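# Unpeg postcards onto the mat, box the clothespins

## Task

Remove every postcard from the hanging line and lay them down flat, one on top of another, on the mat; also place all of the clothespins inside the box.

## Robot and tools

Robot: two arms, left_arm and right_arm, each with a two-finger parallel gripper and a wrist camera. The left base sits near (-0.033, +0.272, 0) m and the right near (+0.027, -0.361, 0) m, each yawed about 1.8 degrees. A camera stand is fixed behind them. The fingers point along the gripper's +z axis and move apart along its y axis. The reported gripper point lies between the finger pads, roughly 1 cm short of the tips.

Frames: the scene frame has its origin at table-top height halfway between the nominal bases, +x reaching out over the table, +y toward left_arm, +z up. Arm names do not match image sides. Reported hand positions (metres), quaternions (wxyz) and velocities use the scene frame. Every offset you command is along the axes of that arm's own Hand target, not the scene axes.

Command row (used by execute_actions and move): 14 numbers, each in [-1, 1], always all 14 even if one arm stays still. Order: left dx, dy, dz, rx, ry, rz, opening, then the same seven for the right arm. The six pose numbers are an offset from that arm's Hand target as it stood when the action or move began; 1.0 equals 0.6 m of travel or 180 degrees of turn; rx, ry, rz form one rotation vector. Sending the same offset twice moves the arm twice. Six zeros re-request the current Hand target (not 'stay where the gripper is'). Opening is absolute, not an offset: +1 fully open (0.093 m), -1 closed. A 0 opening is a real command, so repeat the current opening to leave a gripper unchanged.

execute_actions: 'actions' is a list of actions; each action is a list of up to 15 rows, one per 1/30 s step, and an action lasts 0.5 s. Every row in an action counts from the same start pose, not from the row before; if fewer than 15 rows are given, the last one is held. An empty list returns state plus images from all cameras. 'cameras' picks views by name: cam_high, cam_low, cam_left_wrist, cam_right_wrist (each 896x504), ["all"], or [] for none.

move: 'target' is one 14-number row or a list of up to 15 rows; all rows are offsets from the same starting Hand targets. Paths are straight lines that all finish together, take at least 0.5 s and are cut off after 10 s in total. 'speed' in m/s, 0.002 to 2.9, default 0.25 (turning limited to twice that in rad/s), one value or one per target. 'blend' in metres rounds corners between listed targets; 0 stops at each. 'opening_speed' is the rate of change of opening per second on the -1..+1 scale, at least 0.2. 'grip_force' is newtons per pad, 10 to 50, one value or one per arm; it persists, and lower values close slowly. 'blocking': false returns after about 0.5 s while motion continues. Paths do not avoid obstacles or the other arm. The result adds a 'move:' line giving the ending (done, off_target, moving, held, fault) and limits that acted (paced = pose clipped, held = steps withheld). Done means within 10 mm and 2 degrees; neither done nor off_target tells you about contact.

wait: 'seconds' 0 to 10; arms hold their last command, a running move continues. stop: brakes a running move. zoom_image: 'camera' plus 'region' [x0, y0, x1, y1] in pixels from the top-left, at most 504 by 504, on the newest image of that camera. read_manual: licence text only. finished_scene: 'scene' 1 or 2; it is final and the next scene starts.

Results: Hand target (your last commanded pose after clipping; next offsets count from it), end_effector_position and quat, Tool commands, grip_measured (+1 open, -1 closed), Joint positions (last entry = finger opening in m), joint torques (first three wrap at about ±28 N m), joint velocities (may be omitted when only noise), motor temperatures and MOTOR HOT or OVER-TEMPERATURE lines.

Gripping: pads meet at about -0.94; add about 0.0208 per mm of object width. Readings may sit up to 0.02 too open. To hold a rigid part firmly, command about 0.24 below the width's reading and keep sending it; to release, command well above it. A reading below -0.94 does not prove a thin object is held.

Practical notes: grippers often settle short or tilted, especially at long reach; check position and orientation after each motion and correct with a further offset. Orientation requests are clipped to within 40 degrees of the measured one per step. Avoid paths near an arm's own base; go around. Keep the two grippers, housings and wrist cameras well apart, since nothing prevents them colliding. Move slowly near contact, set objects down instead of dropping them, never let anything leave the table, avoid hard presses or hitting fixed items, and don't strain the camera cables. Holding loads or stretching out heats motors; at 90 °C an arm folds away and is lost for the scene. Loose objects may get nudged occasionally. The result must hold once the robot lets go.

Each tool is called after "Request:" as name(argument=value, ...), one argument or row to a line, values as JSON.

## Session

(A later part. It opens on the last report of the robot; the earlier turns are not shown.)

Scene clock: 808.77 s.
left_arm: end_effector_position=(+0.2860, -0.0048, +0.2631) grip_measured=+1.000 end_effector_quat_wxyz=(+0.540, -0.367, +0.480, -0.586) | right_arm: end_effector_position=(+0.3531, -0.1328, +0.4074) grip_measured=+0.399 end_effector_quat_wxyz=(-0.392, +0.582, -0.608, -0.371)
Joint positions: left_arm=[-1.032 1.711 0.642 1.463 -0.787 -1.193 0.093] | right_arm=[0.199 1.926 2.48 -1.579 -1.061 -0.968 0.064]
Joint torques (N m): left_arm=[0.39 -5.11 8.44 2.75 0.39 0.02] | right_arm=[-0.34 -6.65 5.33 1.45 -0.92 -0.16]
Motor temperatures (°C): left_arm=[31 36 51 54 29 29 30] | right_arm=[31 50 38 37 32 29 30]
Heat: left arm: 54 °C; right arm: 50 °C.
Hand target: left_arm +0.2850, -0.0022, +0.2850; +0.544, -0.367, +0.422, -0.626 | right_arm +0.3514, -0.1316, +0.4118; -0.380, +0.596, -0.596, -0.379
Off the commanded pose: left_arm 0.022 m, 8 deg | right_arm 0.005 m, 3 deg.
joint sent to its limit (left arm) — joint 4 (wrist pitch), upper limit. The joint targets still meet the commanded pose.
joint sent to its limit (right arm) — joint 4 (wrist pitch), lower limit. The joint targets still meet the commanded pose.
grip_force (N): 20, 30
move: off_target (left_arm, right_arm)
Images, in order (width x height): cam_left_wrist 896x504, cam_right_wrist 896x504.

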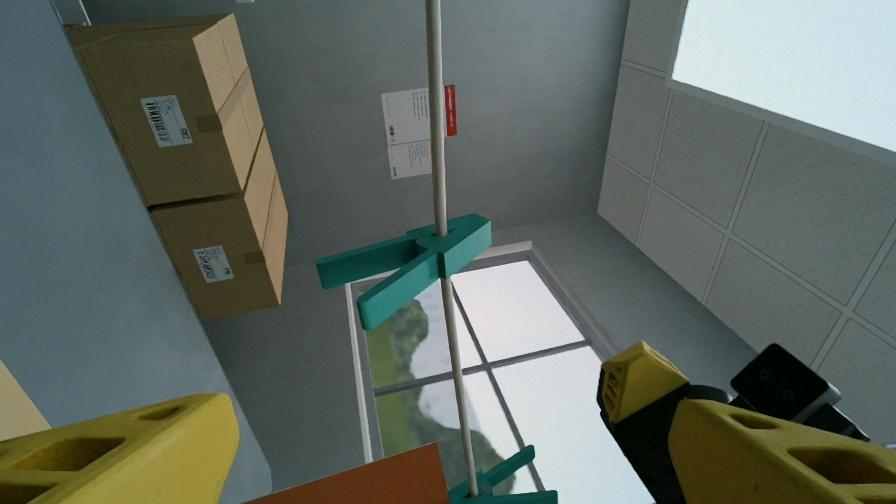

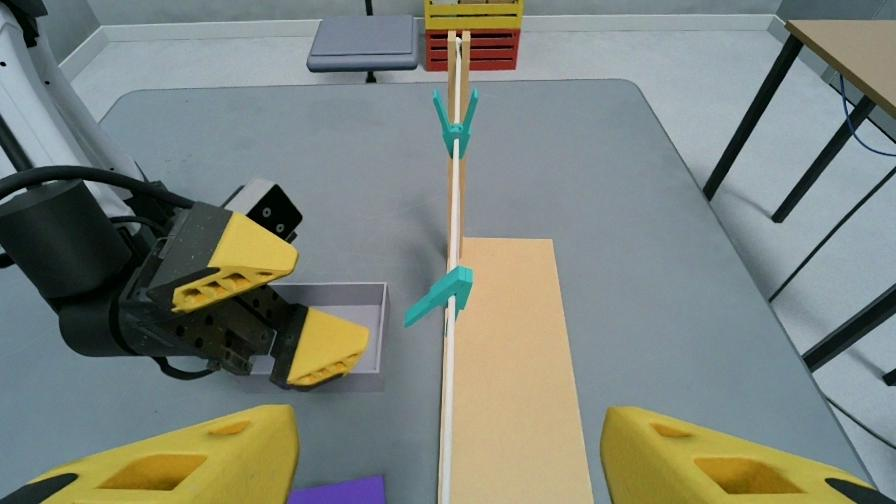

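Request:
move(
  target=[-0.0045,0.014,0.068,0,0,0,1,0,0,0,0,0,0,0.4],
  speed=0.06,
  cameras=["cam_right_wrist","cam_left_wrist"],
)

Scene clock: 832.60 s.
left_arm: end_effector_position=(+0.3257, -0.0057, +0.2771) grip_measured=+1.000 end_effector_quat_wxyz=(+0.554, -0.360, +0.458, -0.594) | right_arm: end_effector_position=(+0.3531, -0.1328, +0.4074) grip_measured=+0.399 end_effector_quat_wxyz=(-0.392, +0.582, -0.608, -0.371)
Joint positions: left_arm=[-0.931 1.794 0.766 1.461 -0.697 -1.198 0.093] | right_arm=[0.199 1.926 2.48 -1.579 -1.061 -0.968 0.064]
Joint torques (N m): left_arm=[0.5 -5.89 8.69 2.35 0.37 -0.32] | right_arm=[-0.34 -6.65 5.31 1.46 -0.92 -0.16]
Motor temperatures (°C): left_arm=[31 37 50 55 29 29 30] | right_arm=[31 49 38 37 32 29 30]
Heat: left arm: 55 °C; right arm: 49 °C.
Hand target: left_arm +0.3259, -0.0054, +0.2923; +0.544, -0.366, +0.423, -0.626 | right_arm +0.3514, -0.1316, +0.4118; -0.380, +0.596, -0.596, -0.379
Off the commanded pose: left_arm 0.015 m, 6 deg | right_arm 0.005 m, 3 deg.
joint sent to its limit (right arm) — joint 4 (wrist pitch), lower limit. The joint targets still meet the commanded pose.
grip_force (N): 20, 30
move: off_target (left_arm, right_arm)
Images, in order (width x height): cam_left_wrist 896x504, cam_right_wrist 896x504.

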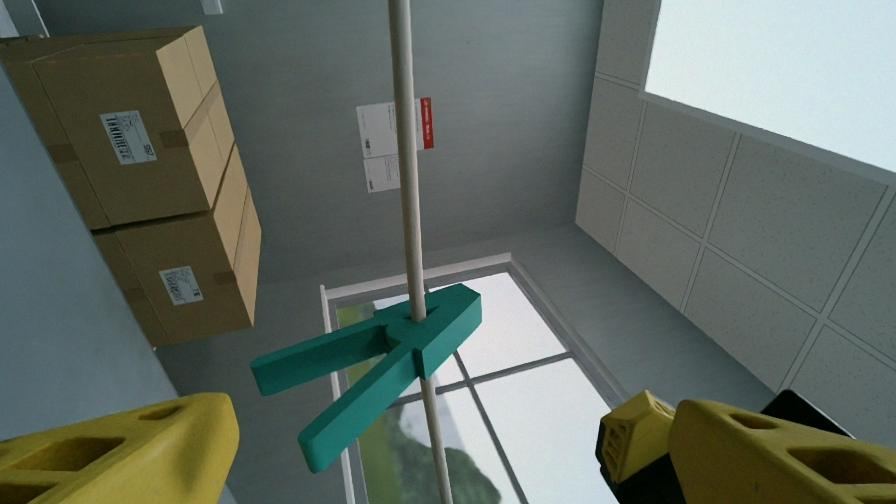

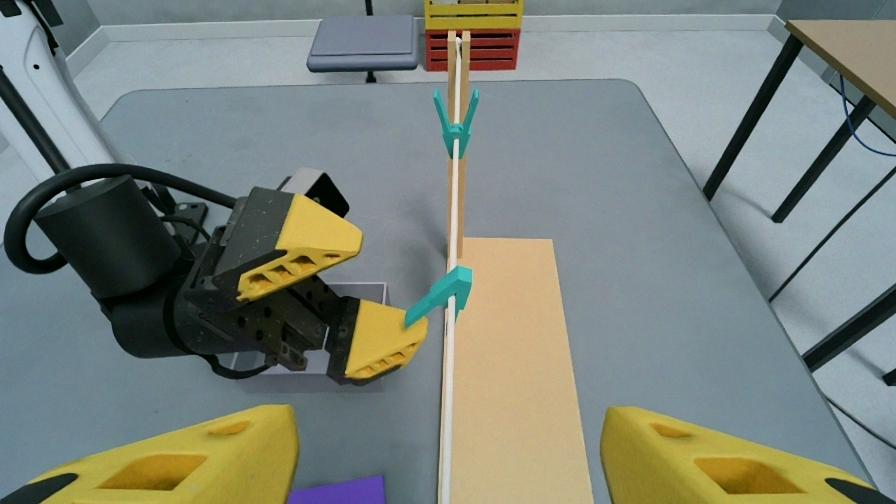

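Request:
move(
  target=[
    [0,0.0178,0.0247,0,0,0,1,0,0,0,0,0,0,0.4],
    [0,0.0178,0.0247,0,0,0,-0.1,0,0,0,0,0,0,0.4],
  ],
  speed=0.05,
  opening_speed=0.4,
  cameras=["cam_right_wrist","cam_left_wrist"],
)

Scene clock: 852.33 s.
left_arm: end_effector_position=(+0.3426, -0.0080, +0.2745) grip_measured=-0.098 end_effector_quat_wxyz=(+0.554, -0.360, +0.454, -0.597) | right_arm: end_effector_position=(+0.3531, -0.1328, +0.4074) grip_measured=+0.399 end_effector_quat_wxyz=(-0.392, +0.582, -0.608, -0.371)
Joint positions: left_arm=[-0.896 1.845 0.816 1.458 -0.665 -1.218 0.04] | right_arm=[0.199 1.926 2.48 -1.579 -1.061 -0.968 0.064]
Joint torques (N m): left_arm=[0.85 -6.39 8.46 2.31 0.36 -0.35] | right_arm=[-0.34 -6.67 5.33 1.46 -0.92 -0.16]
Heat: left arm: 54 °C; right arm: 49 °C.
Hand target: left_arm +0.3436, -0.0078, +0.2880; +0.544, -0.367, +0.423, -0.626 | right_arm +0.3514, -0.1316, +0.4118; -0.380, +0.596, -0.596, -0.379
Off the commanded pose: left_arm 0.014 m, 5 deg | right_arm 0.005 m, 3 deg.
joint sent to its limit (right arm) — joint 4 (wrist pitch), lower limit. The joint targets still meet the commanded pose.
grip_force (N): 20, 30
move: off_target (left_arm, right_arm); target 2's new opening was sent with left_arm's hand 0.014 m and 5 deg from that target
Images, in order (width x height): cam_left_wrist 896x504, cam_right_wrist 896x504.

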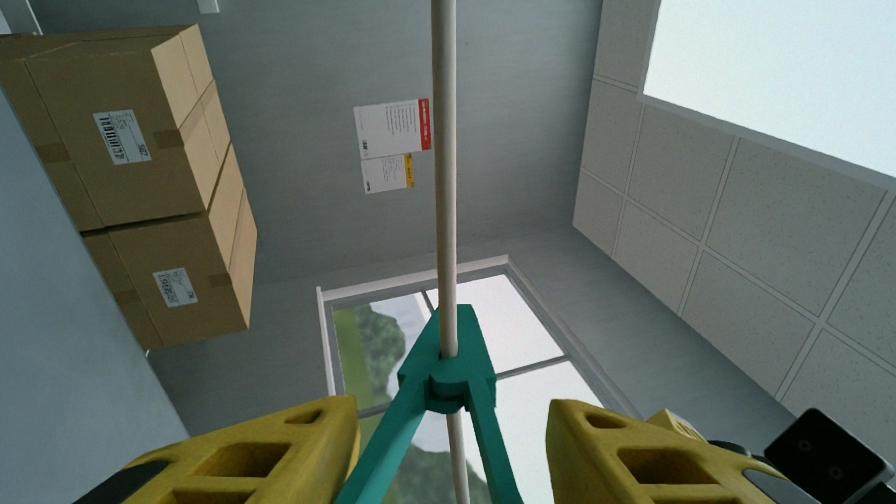

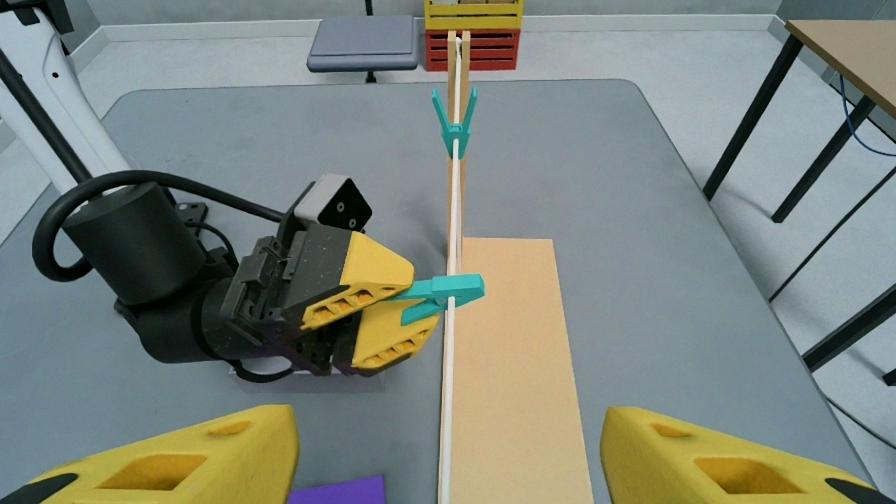

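Request:
move(
  target=[
    [0,0,0,0,0,0,-0.35,0,0,0,0,0,0,0.4],
  ],
  speed=0.05,
  opening_speed=0.3,
  grip_force=[30,30],
  cameras=["cam_right_wrist","cam_left_wrist"],
)

Scene clock: 861.97 s.
left_arm: end_effector_position=(+0.3426, -0.0080, +0.2745) grip_measured=-0.345 end_effector_quat_wxyz=(+0.554, -0.360, +0.454, -0.597) | right_arm: end_effector_position=(+0.3531, -0.1328, +0.4074) grip_measured=+0.399 end_effector_quat_wxyz=(-0.392, +0.582, -0.608, -0.371)
Joint positions: left_arm=[-0.896 1.845 0.816 1.458 -0.665 -1.218 0.029] | right_arm=[0.199 1.926 2.48 -1.579 -1.061 -0.968 0.064]
Joint torques (N m): left_arm=[0.61 -6.28 8.75 2.28 0.35 -0.39] | right_arm=[-0.34 -6.67 5.33 1.45 -0.92 -0.16]
Heat: left arm: 54 °C; right arm: 49 °C.
Hand target: left_arm +0.3436, -0.0078, +0.2880; +0.544, -0.367, +0.423, -0.626 | right_arm +0.3514, -0.1316, +0.4118; -0.380, +0.596, -0.596, -0.379
Off the commanded pose: left_arm 0.014 m, 5 deg | right_arm 0.005 m, 3 deg.
joint sent to its limit (right arm) — joint 4 (wrist pitch), lower limit. The joint targets still meet the commanded pose.
grip_force (N): 30, 30
move: off_target (left_arm, right_arm)
Images, in order (width x height): cam_left_wrist 896x504, cam_right_wrist 896x504.

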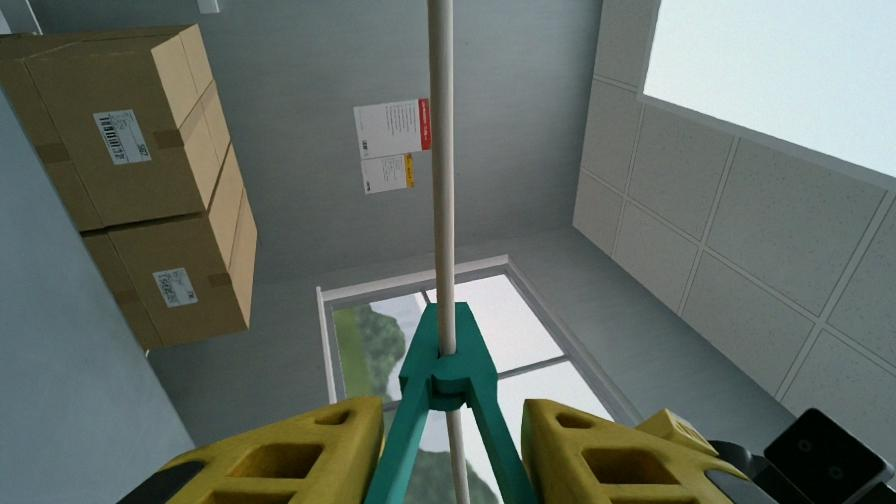

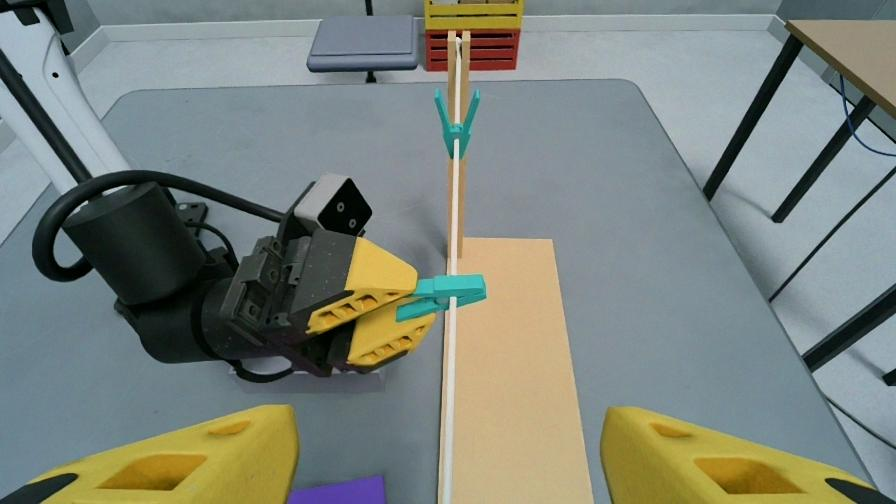

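Request:
move(
  target=[
    [0,0,0,0,0,0,-0.6,0,0,0,0,0,0,0.4],
  ],
  speed=0.05,
  opening_speed=0.3,
  cameras=["cam_right_wrist","cam_left_wrist"],
)

Scene clock: 872.83 s.
left_arm: end_effector_position=(+0.3426, -0.0080, +0.2745) grip_measured=-0.594 end_effector_quat_wxyz=(+0.554, -0.360, +0.454, -0.597) | right_arm: end_effector_position=(+0.3531, -0.1328, +0.4074) grip_measured=+0.399 end_effector_quat_wxyz=(-0.392, +0.582, -0.608, -0.371)
Joint positions: left_arm=[-0.896 1.845 0.816 1.458 -0.665 -1.218 0.017] | right_arm=[0.199 1.926 2.48 -1.579 -1.061 -0.968 0.064]
Joint torques (N m): left_arm=[0.69 -6.46 8.8 2.28 0.35 -0.38] | right_arm=[-0.34 -6.65 5.33 1.46 -0.92 -0.16]
Heat: left arm: 54 °C; right arm: 49 °C.
Hand target: left_arm +0.3436, -0.0078, +0.2880; +0.544, -0.367, +0.423, -0.626 | right_arm +0.3514, -0.1316, +0.4118; -0.380, +0.596, -0.596, -0.379
Off the commanded pose: left_arm 0.014 m, 5 deg | right_arm 0.005 m, 3 deg.
joint sent to its limit (right arm) — joint 4 (wrist pitch), lower limit. The joint targets still meet the commanded pose.
grip_force (N): 30, 30
move: off_target (left_arm, right_arm)
Images, in order (width x height): cam_left_wrist 896x504, cam_right_wrist 896x504.

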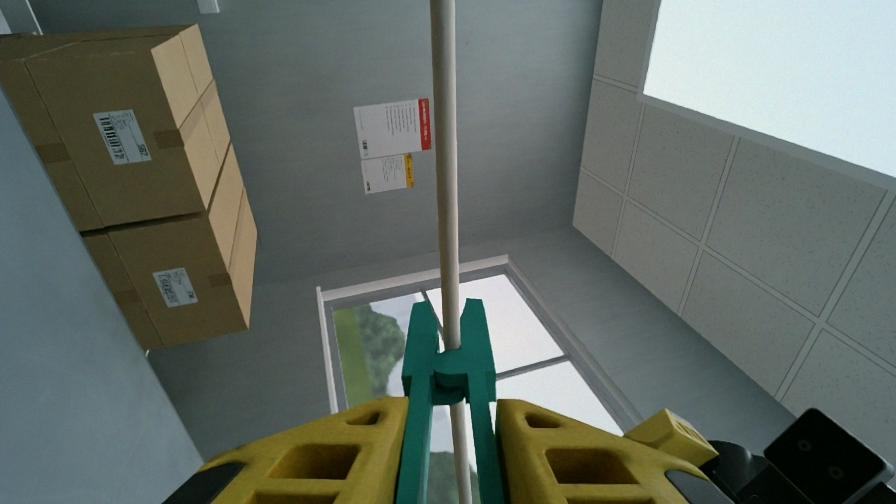

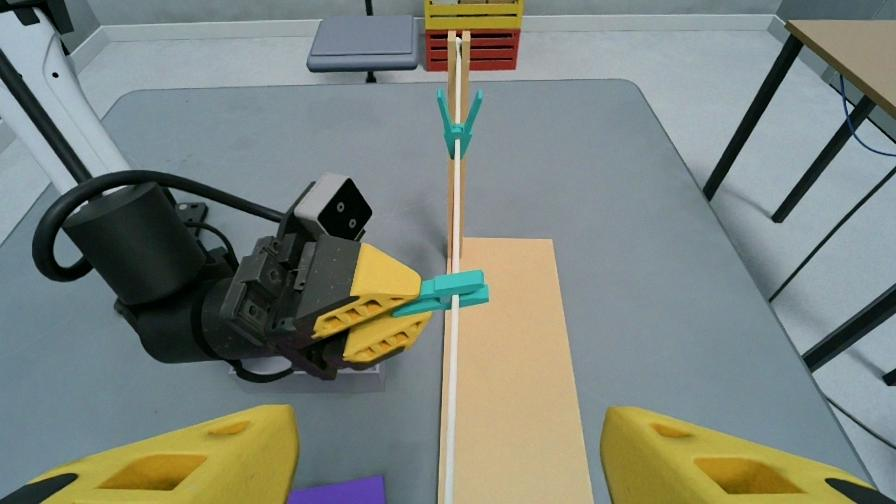

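Request:
move(
  target=[
    [-0.001,-0.0042,-0.0832,0,0,0,-0.6,0,0,0,0,0,0,0.4],
  ],
  speed=0.05,
  cameras=["cam_right_wrist","cam_left_wrist"],
)

Scene clock: 890.53 s.
left_arm: end_effector_position=(+0.3054, -0.0109, +0.2462) grip_measured=-0.594 end_effector_quat_wxyz=(+0.538, -0.363, +0.491, -0.580) | right_arm: end_effector_position=(+0.3531, -0.1328, +0.4074) grip_measured=+0.399 end_effector_quat_wxyz=(-0.392, +0.582, -0.608, -0.371)
Joint positions: left_arm=[-0.988 1.791 0.679 1.463 -0.738 -1.218 0.017] | right_arm=[0.199 1.926 2.48 -1.579 -1.061 -0.968 0.064]
Joint torques (N m): left_arm=[0.05 -8.7 5.26 2.85 0.18 -0.15] | right_arm=[-0.34 -6.65 5.33 1.45 -0.92 -0.16]
Motor temperatures (°C): left_arm=[31 39 50 55 29 29 31] | right_arm=[31 49 38 36 32 29 30]
Heat: left arm: 55 °C; right arm: 49 °C.
Hand target: left_arm +0.2969, -0.0005, +0.2716; +0.544, -0.367, +0.423, -0.626 | right_arm +0.3514, -0.1316, +0.4118; -0.380, +0.596, -0.596, -0.379
Off the commanded pose: left_arm 0.029 m, 9 deg | right_arm 0.005 m, 3 deg.
joint sent to its limit (left arm) — joint 4 (wrist pitch), upper limit. The joint targets are off in orientation, not in position.
joint sent to its limit (right arm) — joint 4 (wrist pitch), lower limit. The joint targets still meet the commanded pose.
grip_force (N): 30, 30
move: off_target (left_arm, right_arm)
Images, in order (width x height): cam_left_wrist 896x504, cam_right_wrist 896x504.

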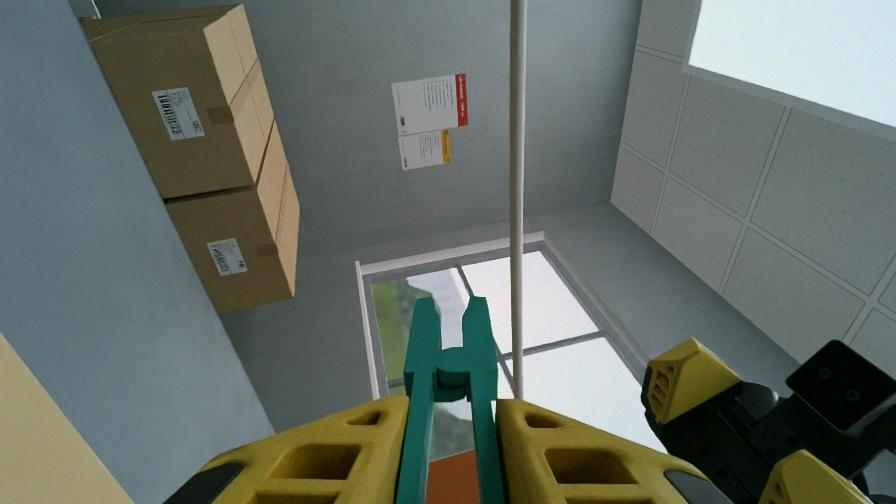

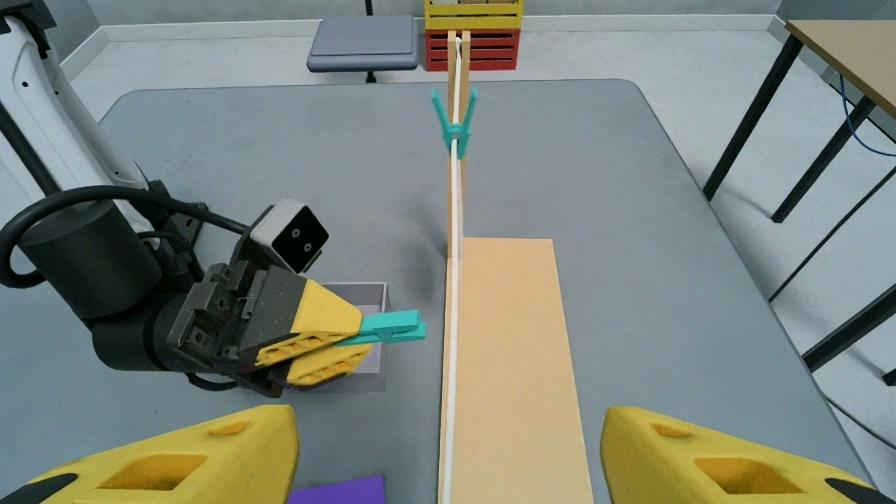

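Request:
move(
  target=[
    [-0.0198,-0.0183,-0.099,0,0,0,-0.6,0,0,0,0,0,0,0.4],
    [-0.102,0.0602,-0.2158,-0.3621,0.1843,0.0375,-0.6,0,0,0,0,0,0,0.4],
  ],
  speed=0.15,
  blend=[0.03,0],
  cameras=["cam_right_wrist","cam_left_wrist"],
)

Scene clock: 922.60 s.
left_arm: end_effector_position=(+0.1966, +0.0770, +0.1799) grip_measured=-0.594 end_effector_quat_wxyz=(+0.157, -0.397, +0.838, -0.340) | right_arm: end_effector_position=(+0.3531, -0.1328, +0.4074) grip_measured=+0.399 end_effector_quat_wxyz=(-0.392, +0.582, -0.608, -0.371)
Joint positions: left_arm=[-0.741 1.017 0.841 -0.626 -0.009 -1.59 0.017] | right_arm=[0.199 1.926 2.48 -1.579 -1.061 -0.968 0.064]
Joint torques (N m): left_arm=[0.47 -1.46 11.03 1.89 0.13 0.21] | right_arm=[-0.34 -6.65 5.33 1.45 -0.92 -0.17]
Motor temperatures (°C): left_arm=[31 42 49 57 29 29 31] | right_arm=[31 49 38 36 32 29 30]
Heat: left arm: 57 °C; right arm: 49 °C.
Hand target: left_arm +0.1999, +0.0750, +0.1898; +0.161, -0.390, +0.838, -0.347 | right_arm +0.3514, -0.1316, +0.4118; -0.380, +0.596, -0.596, -0.379
Off the commanded pose: left_arm 0.011 m, 1 deg | right_arm 0.005 m, 3 deg.
joint sent to its limit (right arm) — joint 4 (wrist pitch), lower limit. The joint targets still meet the commanded pose.
grip_force (N): 30, 30
move: off_target (left_arm, right_arm)
Images, in order (width x height): cam_left_wrist 896x504, cam_right_wrist 896x504.

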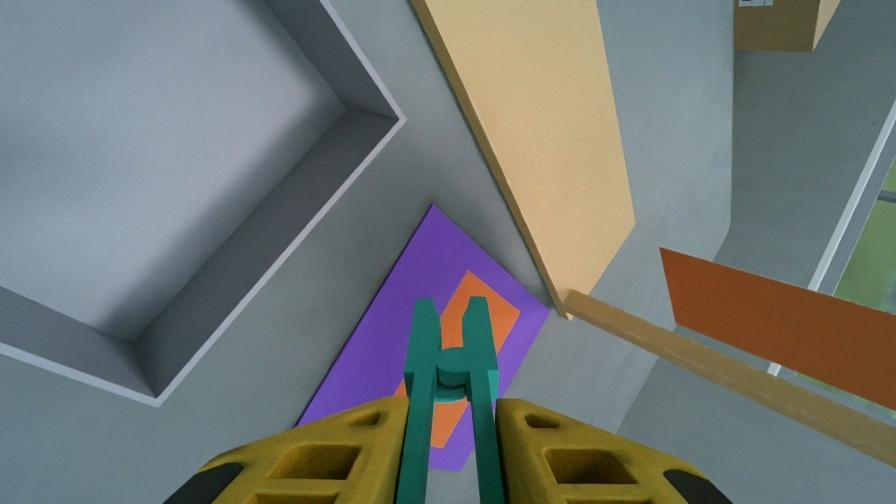

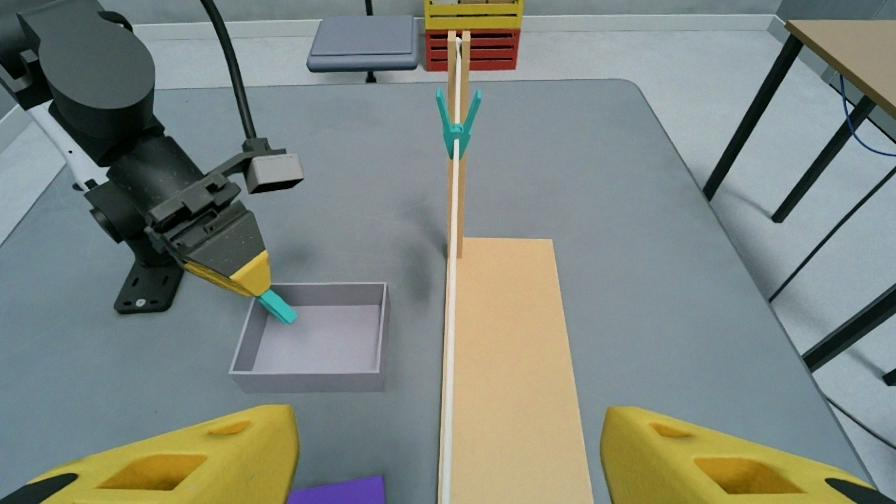

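Request:
move(
  target=[
    [0.0017,0.1223,0.1487,0,0,0,-0.6,0,0,0,0,0,0,0.4],
    [0.0017,0.1223,0.1487,0,0,0,-0.05,0,0,0,0,0,0,0.4],
  ],
  speed=0.1,
  opening_speed=0.25,
  cameras=["cam_right_wrist","cam_left_wrist"],
)

Scene clock: 939.23 s.
left_arm: end_effector_position=(+0.2097, +0.0654, +0.0806) grip_measured=-0.052 end_effector_quat_wxyz=(+0.163, -0.394, +0.833, -0.353) | right_arm: end_effector_position=(+0.3531, -0.1328, +0.4074) grip_measured=+0.399 end_effector_quat_wxyz=(-0.392, +0.582, -0.608, -0.371)
Joint positions: left_arm=[-0.741 1.169 0.491 -0.094 -0.008 -1.59 0.043] | right_arm=[0.199 1.926 2.48 -1.579 -1.061 -0.968 0.064]
Joint torques (N m): left_arm=[0.51 -1.98 6.67 2 0.12 0.13] | right_arm=[-0.34 -6.67 5.31 1.45 -0.92 -0.16]
Motor temperatures (°C): left_arm=[31 39 52 55 29 29 31] | right_arm=[31 49 38 36 32 29 30]
Heat: left arm: 55 °C; right arm: 49 °C.
Hand target: left_arm +0.2078, +0.0671, +0.0747; +0.161, -0.390, +0.838, -0.346 | right_arm +0.3514, -0.1316, +0.4118; -0.380, +0.596, -0.596, -0.379
Off the commanded pose: left_arm 0.006 m, 1 deg | right_arm 0.005 m, 3 deg.
joint sent to its limit (right arm) — joint 4 (wrist pitch), lower limit. The joint targets still meet the commanded pose.
grip_force (N): 30, 30
move: off_target (right_arm)
Images, in order (width x height): cam_left_wrist 896x504, cam_right_wrist 896x504.

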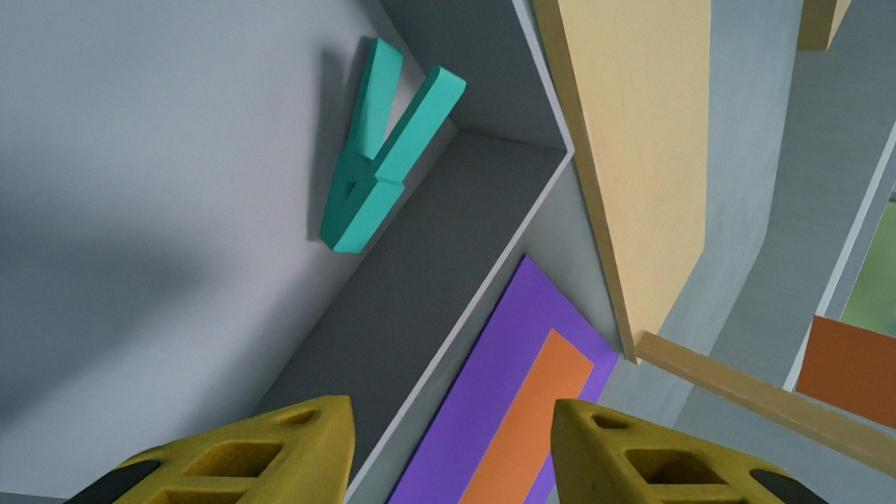

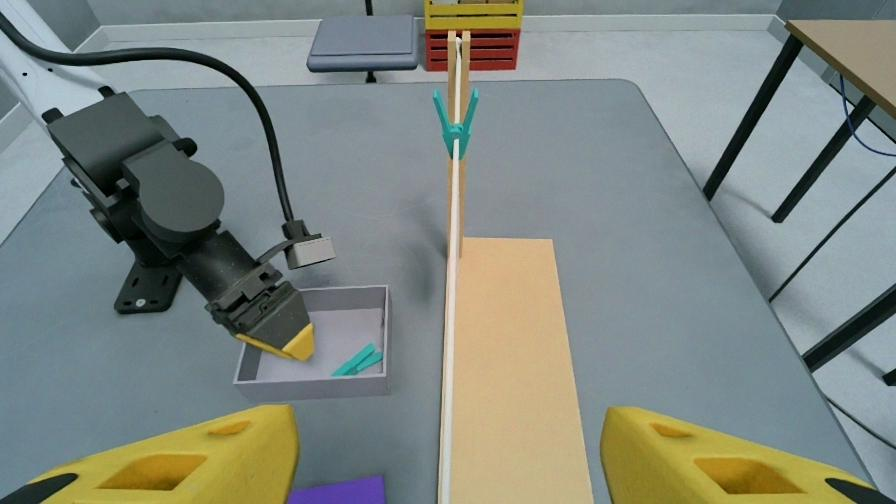

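Request:
move(
  target=[
    [0,0,-0.2,0,0,0,-0.05,0,0,0,0,0,0,0.4],
    [0.002,-0.261,-0.1285,0.2808,-0.1131,0.5101,-0.2,0.035,-0.005,-0.0278,0.0403,0,0.0187,0.0],
  ],
  speed=0.2,
  blend=[0.03,0],
  grip_force=[20,30],
  cameras=["cam_right_wrist","cam_left_wrist","cam_high"],
)

Scene clock: 971.57 s.
left_arm: end_effector_position=(+0.2450, +0.0311, +0.2261) grip_measured=-0.198 end_effector_quat_wxyz=(+0.594, +0.346, +0.630, -0.361) | right_arm: end_effector_position=(+0.3573, -0.1522, +0.3929) grip_measured=+0.001 end_effector_quat_wxyz=(+0.393, -0.551, +0.641, +0.363)
Joint positions: left_arm=[-0.487 1.194 0.439 0.714 0.593 -0.022 0.036] | right_arm=[0.149 1.808 2.244 -1.452 -1.042 -0.913 0.045]
Joint torques (N m): left_arm=[0.92 -2.54 10.48 2.39 0.18 0.16] | right_arm=[-0.94 -8.68 3.79 1.77 -0.59 -0.01]
Motor temperatures (°C): left_arm=[31 36 51 57 29 29 30] | right_arm=[31 49 37 36 32 29 30]
Heat: left arm: 57 °C; right arm: 49 °C.
Hand target: left_arm +0.2501, +0.0299, +0.2399; +0.612, +0.354, +0.613, -0.354 | right_arm +0.3543, -0.1556, +0.3997; +0.406, -0.553, +0.636, +0.352
Off the commanded pose: left_arm 0.015 m, 3 deg | right_arm 0.008 m, 2 deg.
grip_force (N): 20, 30
move: off_target (left_arm); target 2's new opening was sent with left_arm's hand 0.015 m and 3 deg from that target
Images, in order (width x height): cam_high 896x504, cam_left_wrist 896x504, cam_right_wrist 896x504.

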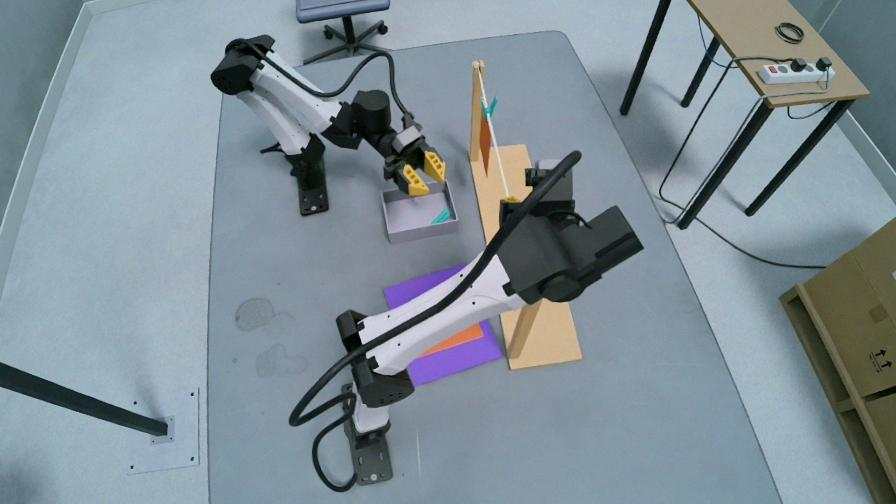

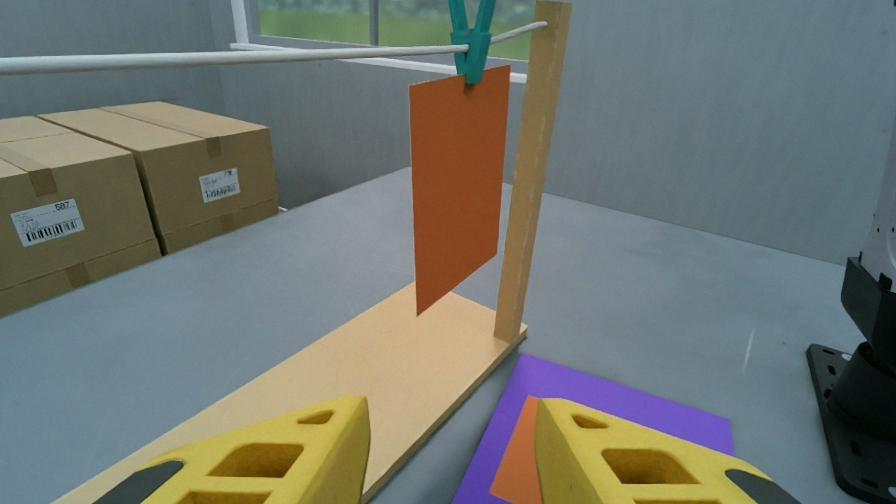

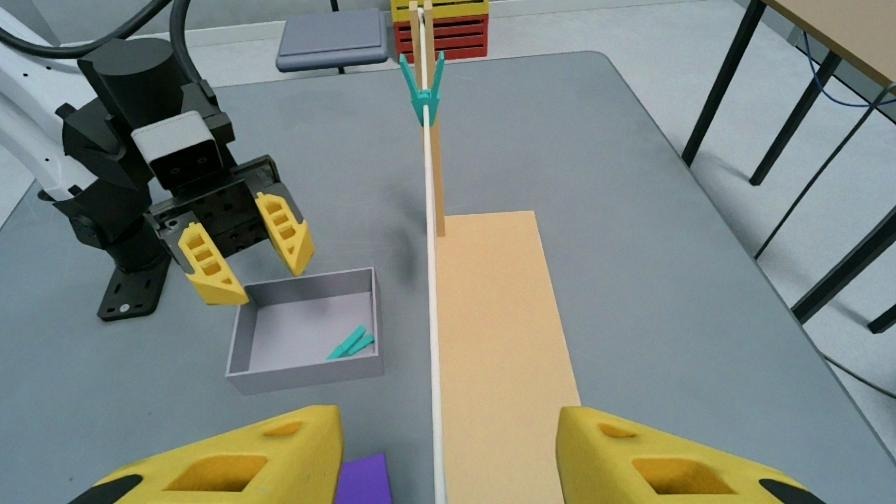

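Request:
move(
  target=[0.0967,0.0185,0.2148,0,0,0,-0.2,0.0957,0.0075,0.0463,0,0,0,0.1],
  speed=0.12,
  cameras=["cam_right_wrist","cam_left_wrist"],
)

Scene clock: 1006.27 s.
left_arm: end_effector_position=(+0.3186, -0.0725, +0.1727) grip_measured=-0.198 end_effector_quat_wxyz=(+0.595, +0.352, +0.626, -0.362) | right_arm: end_effector_position=(+0.3528, -0.1535, +0.3304) grip_measured=+0.099 end_effector_quat_wxyz=(+0.394, -0.549, +0.644, +0.360)
Joint positions: left_arm=[-0.665 1.845 0.767 1.045 0.425 -0.021 0.036] | right_arm=[0.149 1.631 1.748 -1.123 -1.036 -0.9 0.05]
Joint torques (N m): left_arm=[-0.16 -6.63 9.22 2.5 0.02 0.21] | right_arm=[-0.25 -7.91 4.59 1.82 -0.61 -0.02]
Motor temperatures (°C): left_arm=[31 35 51 60 29 29 30] | right_arm=[31 52 36 36 32 29 30]
Heat: left arm: 60 °C; right arm: 52 °C.
Hand target: left_arm +0.3240, -0.0762, +0.1817; +0.612, +0.354, +0.613, -0.354 | right_arm +0.3500, -0.1541, +0.3361; +0.406, -0.553, +0.636, +0.352
Off the commanded pose: left_arm 0.011 m, 3 deg | right_arm 0.006 m, 2 deg.
grip_force (N): 20, 30
move: off_target (left_arm)
Images, in order (width x height): cam_left_wrist 896x504, cam_right_wrist 896x504.

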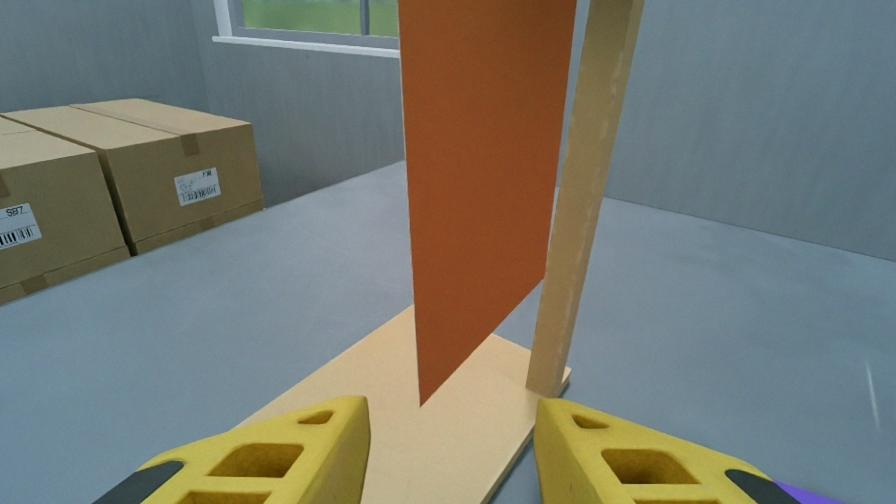

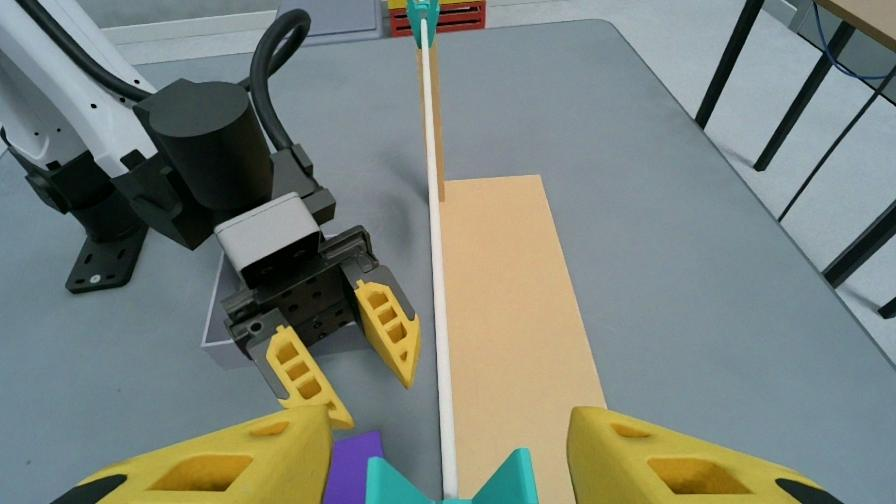

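Request:
move(
  target=[
    [0,0,0,0,0,0,0.1,0.0143,-0.0028,-0.0152,0,0,0,0.1],
    [0.0033,0.014,0.1293,0,0,0,0.1,0.0143,-0.0028,-0.0152,0,0,0,0.1],
    [0.0033,0.014,0.1293,0,0,0,0.1,0.0143,-0.0028,-0.0152,0,0,0,-0.1],
  ],
  speed=[0.06,0.06,0.06],
  opening_speed=0.4,
  cameras=["cam_right_wrist","cam_left_wrist"],
)

Scene clock: 1032.30 s.
left_arm: end_effector_position=(+0.3660, -0.1347, +0.1762) grip_measured=+0.098 end_effector_quat_wxyz=(+0.603, +0.351, +0.619, -0.362) | right_arm: end_effector_position=(+0.3561, -0.1647, +0.3261) grip_measured=-0.099 end_effector_quat_wxyz=(+0.398, -0.550, +0.646, +0.351)
Joint positions: left_arm=[-0.72 2.069 1.108 0.949 0.369 -0.021 0.05] | right_arm=[0.116 1.631 1.741 -1.145 -1.036 -0.949 0.04]
Joint torques (N m): left_arm=[-0.12 -8.49 9.63 2.34 0.02 0.2] | right_arm=[-0.83 -7.68 4.72 1.49 -0.87 -0.18]
Motor temperatures (°C): left_arm=[31 37 54 63 29 29 30] | right_arm=[31 49 36 37 32 29 30]
Heat: left arm: 63 °C; right arm: 49 °C.
Hand target: left_arm +0.3700, -0.1392, +0.1797; +0.612, +0.354, +0.613, -0.354 | right_arm +0.3501, -0.1661, +0.3320; +0.406, -0.554, +0.636, +0.352
Off the commanded pose: left_arm 0.007 m, 2 deg | right_arm 0.009 m, 2 deg.
grip_force (N): 20, 30
move: done
Images, in order (width x height): cam_left_wrist 896x504, cam_right_wrist 896x504.

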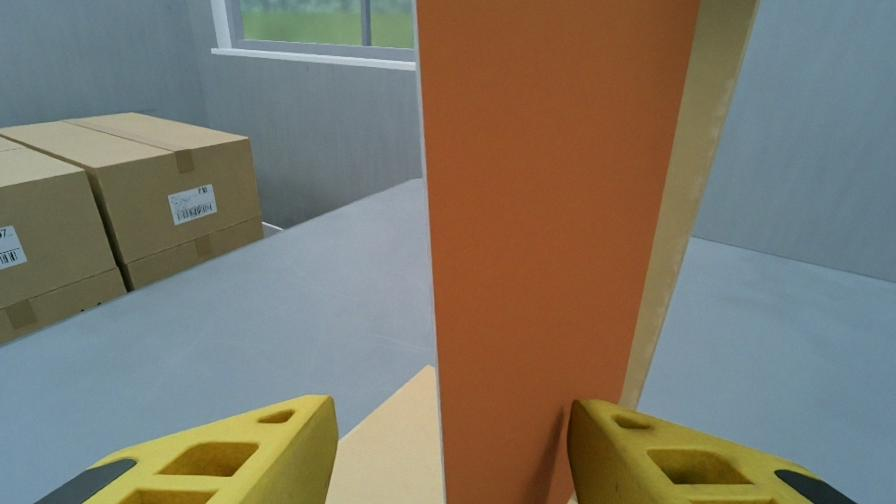

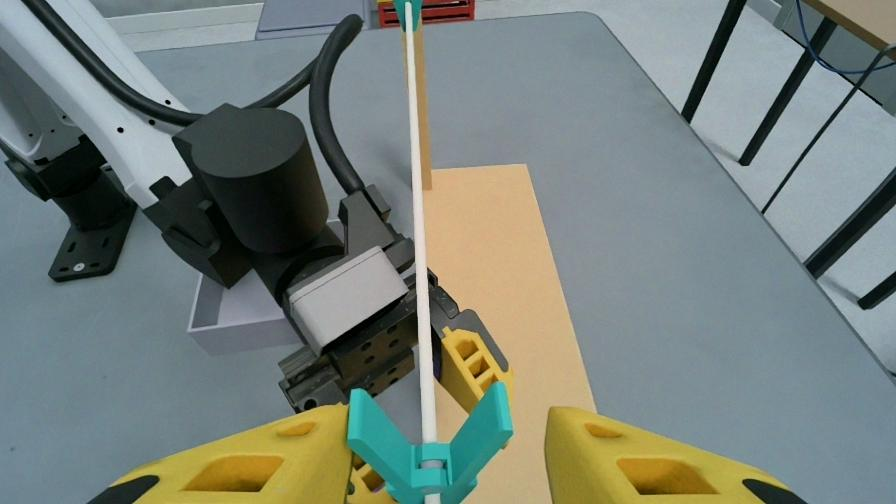

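Request:
move(
  target=[
    [0,0,0,0,0,0,0.1,0,0.009,0,0,0,0,-0.1],
    [0,0,0,0,0,0,-0.6,0,0.009,0,0,0,0,-0.1],
  ],
  speed=0.05,
  opening_speed=0.4,
  cameras=["cam_right_wrist","cam_left_wrist"],
)

Scene clock: 1044.90 s.
left_arm: end_effector_position=(+0.3660, -0.1347, +0.1761) grip_measured=-0.598 end_effector_quat_wxyz=(+0.603, +0.351, +0.619, -0.362) | right_arm: end_effector_position=(+0.3508, -0.1655, +0.3258) grip_measured=-0.099 end_effector_quat_wxyz=(+0.397, -0.549, +0.646, +0.351)
Joint positions: left_arm=[-0.72 2.069 1.108 0.949 0.369 -0.021 0.016] | right_arm=[0.116 1.611 1.719 -1.145 -1.036 -0.949 0.04]
Joint torques (N m): left_arm=[-0.18 -8.58 9.69 2.32 0.03 0.21] | right_arm=[-0.36 -7.65 4.57 1.58 -0.84 -0.09]
Motor temperatures (°C): left_arm=[31 39 54 60 29 29 30] | right_arm=[31 49 36 37 32 29 30]
Heat: left arm: 60 °C; right arm: 49 °C.
Hand target: left_arm +0.3700, -0.1392, +0.1797; +0.612, +0.354, +0.613, -0.354 | right_arm +0.3447, -0.1653, +0.3321; +0.406, -0.554, +0.636, +0.352
Off the commanded pose: left_arm 0.007 m, 2 deg | right_arm 0.009 m, 2 deg.
grip_force (N): 20, 30
move: done
Images, in order (width x height): cam_left_wrist 896x504, cam_right_wrist 896x504.

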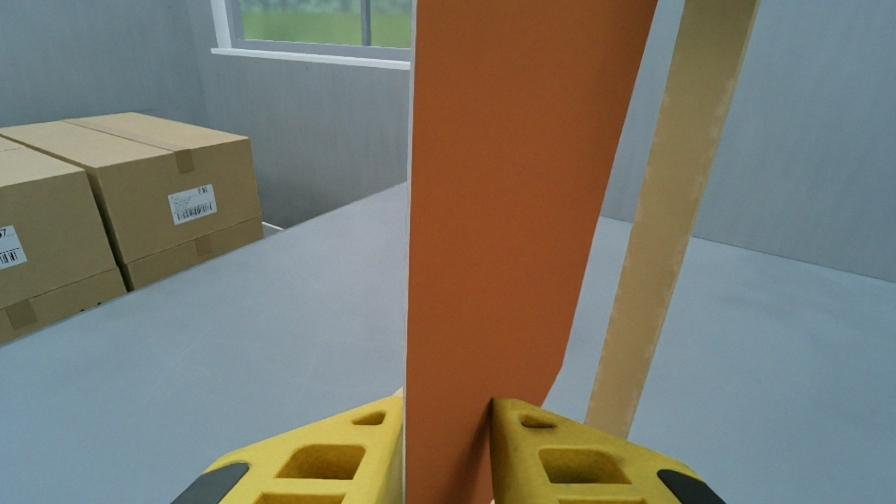

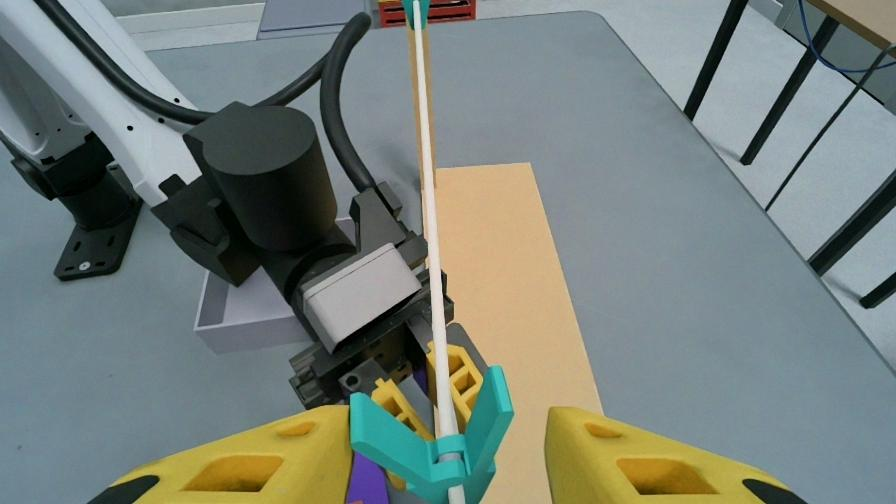

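Request:
move(
  target=[
    [0,0,0,0,0,0,-0.6,0,0.008,0,-0.0605,-0.004,-0.0282,0.1],
    [0,0,0,0,0,0,-1,0,0.008,0,-0.0605,-0.004,-0.0282,0.1],
  ],
  speed=0.05,
  opening_speed=0.3,
  cameras=["cam_right_wrist","cam_left_wrist"],
)

Scene clock: 1061.87 s.
left_arm: end_effector_position=(+0.3656, -0.1350, +0.1761) grip_measured=-0.971 end_effector_quat_wxyz=(+0.603, +0.352, +0.618, -0.361) | right_arm: end_effector_position=(+0.3375, -0.1647, +0.3237) grip_measured=+0.099 end_effector_quat_wxyz=(-0.360, +0.612, -0.586, -0.392)
Joint positions: left_arm=[-0.72 2.069 1.108 0.949 0.369 -0.018 0] | right_arm=[0.106 1.799 1.963 -1.58 -1.116 -1.377 0.05]
Joint torques (N m): left_arm=[0.29 -8.69 9.48 2.33 0 0.15] | right_arm=[-0.94 -6.22 6.97 0.7 -1.08 -0.2]
Motor temperatures (°C): left_arm=[31 40 55 59 29 29 30] | right_arm=[31 49 36 37 32 29 30]
Heat: left arm: 59 °C; right arm: 49 °C.
Hand target: left_arm +0.3701, -0.1392, +0.1797; +0.612, +0.354, +0.613, -0.354 | right_arm +0.3400, -0.1647, +0.3321; -0.371, +0.615, -0.572, -0.396
Off the commanded pose: left_arm 0.007 m, 1 deg | right_arm 0.009 m, 2 deg.
joint sent to its limit (right arm) — joint 4 (wrist pitch), lower limit. The joint targets still meet the commanded pose.
grip_force (N): 20, 30
move: done
Images, in order (width x height): cam_left_wrist 896x504, cam_right_wrist 896x504.

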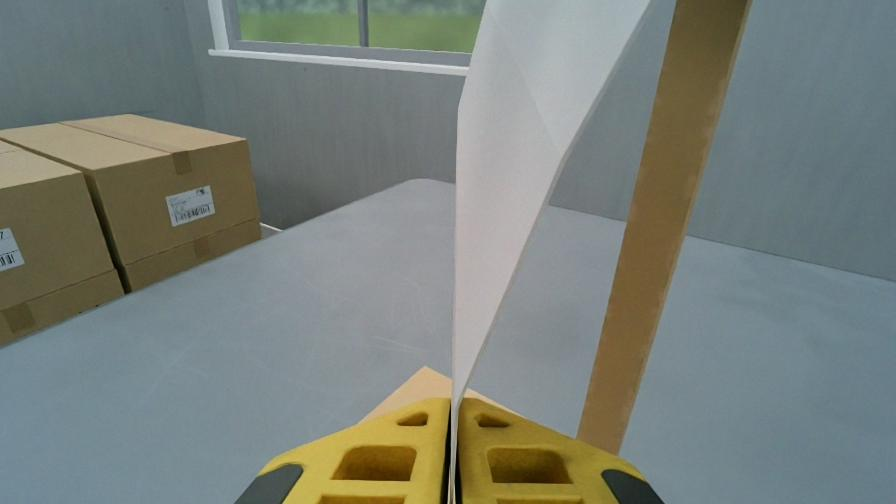

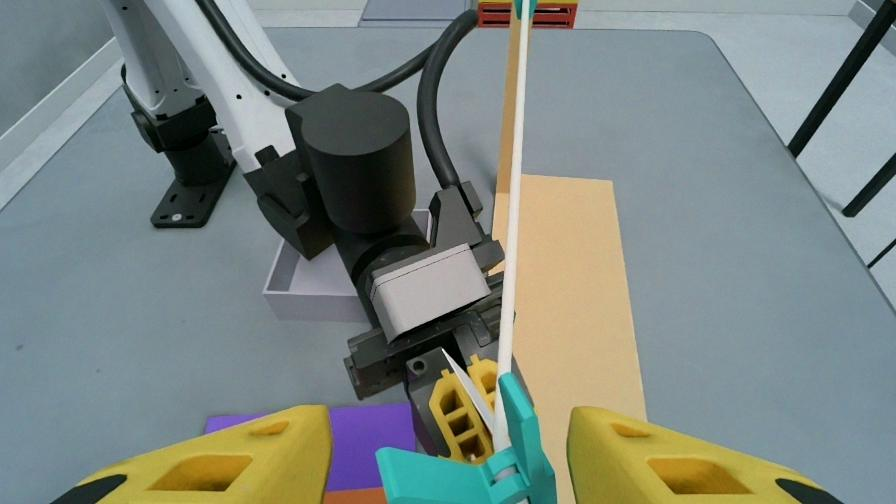

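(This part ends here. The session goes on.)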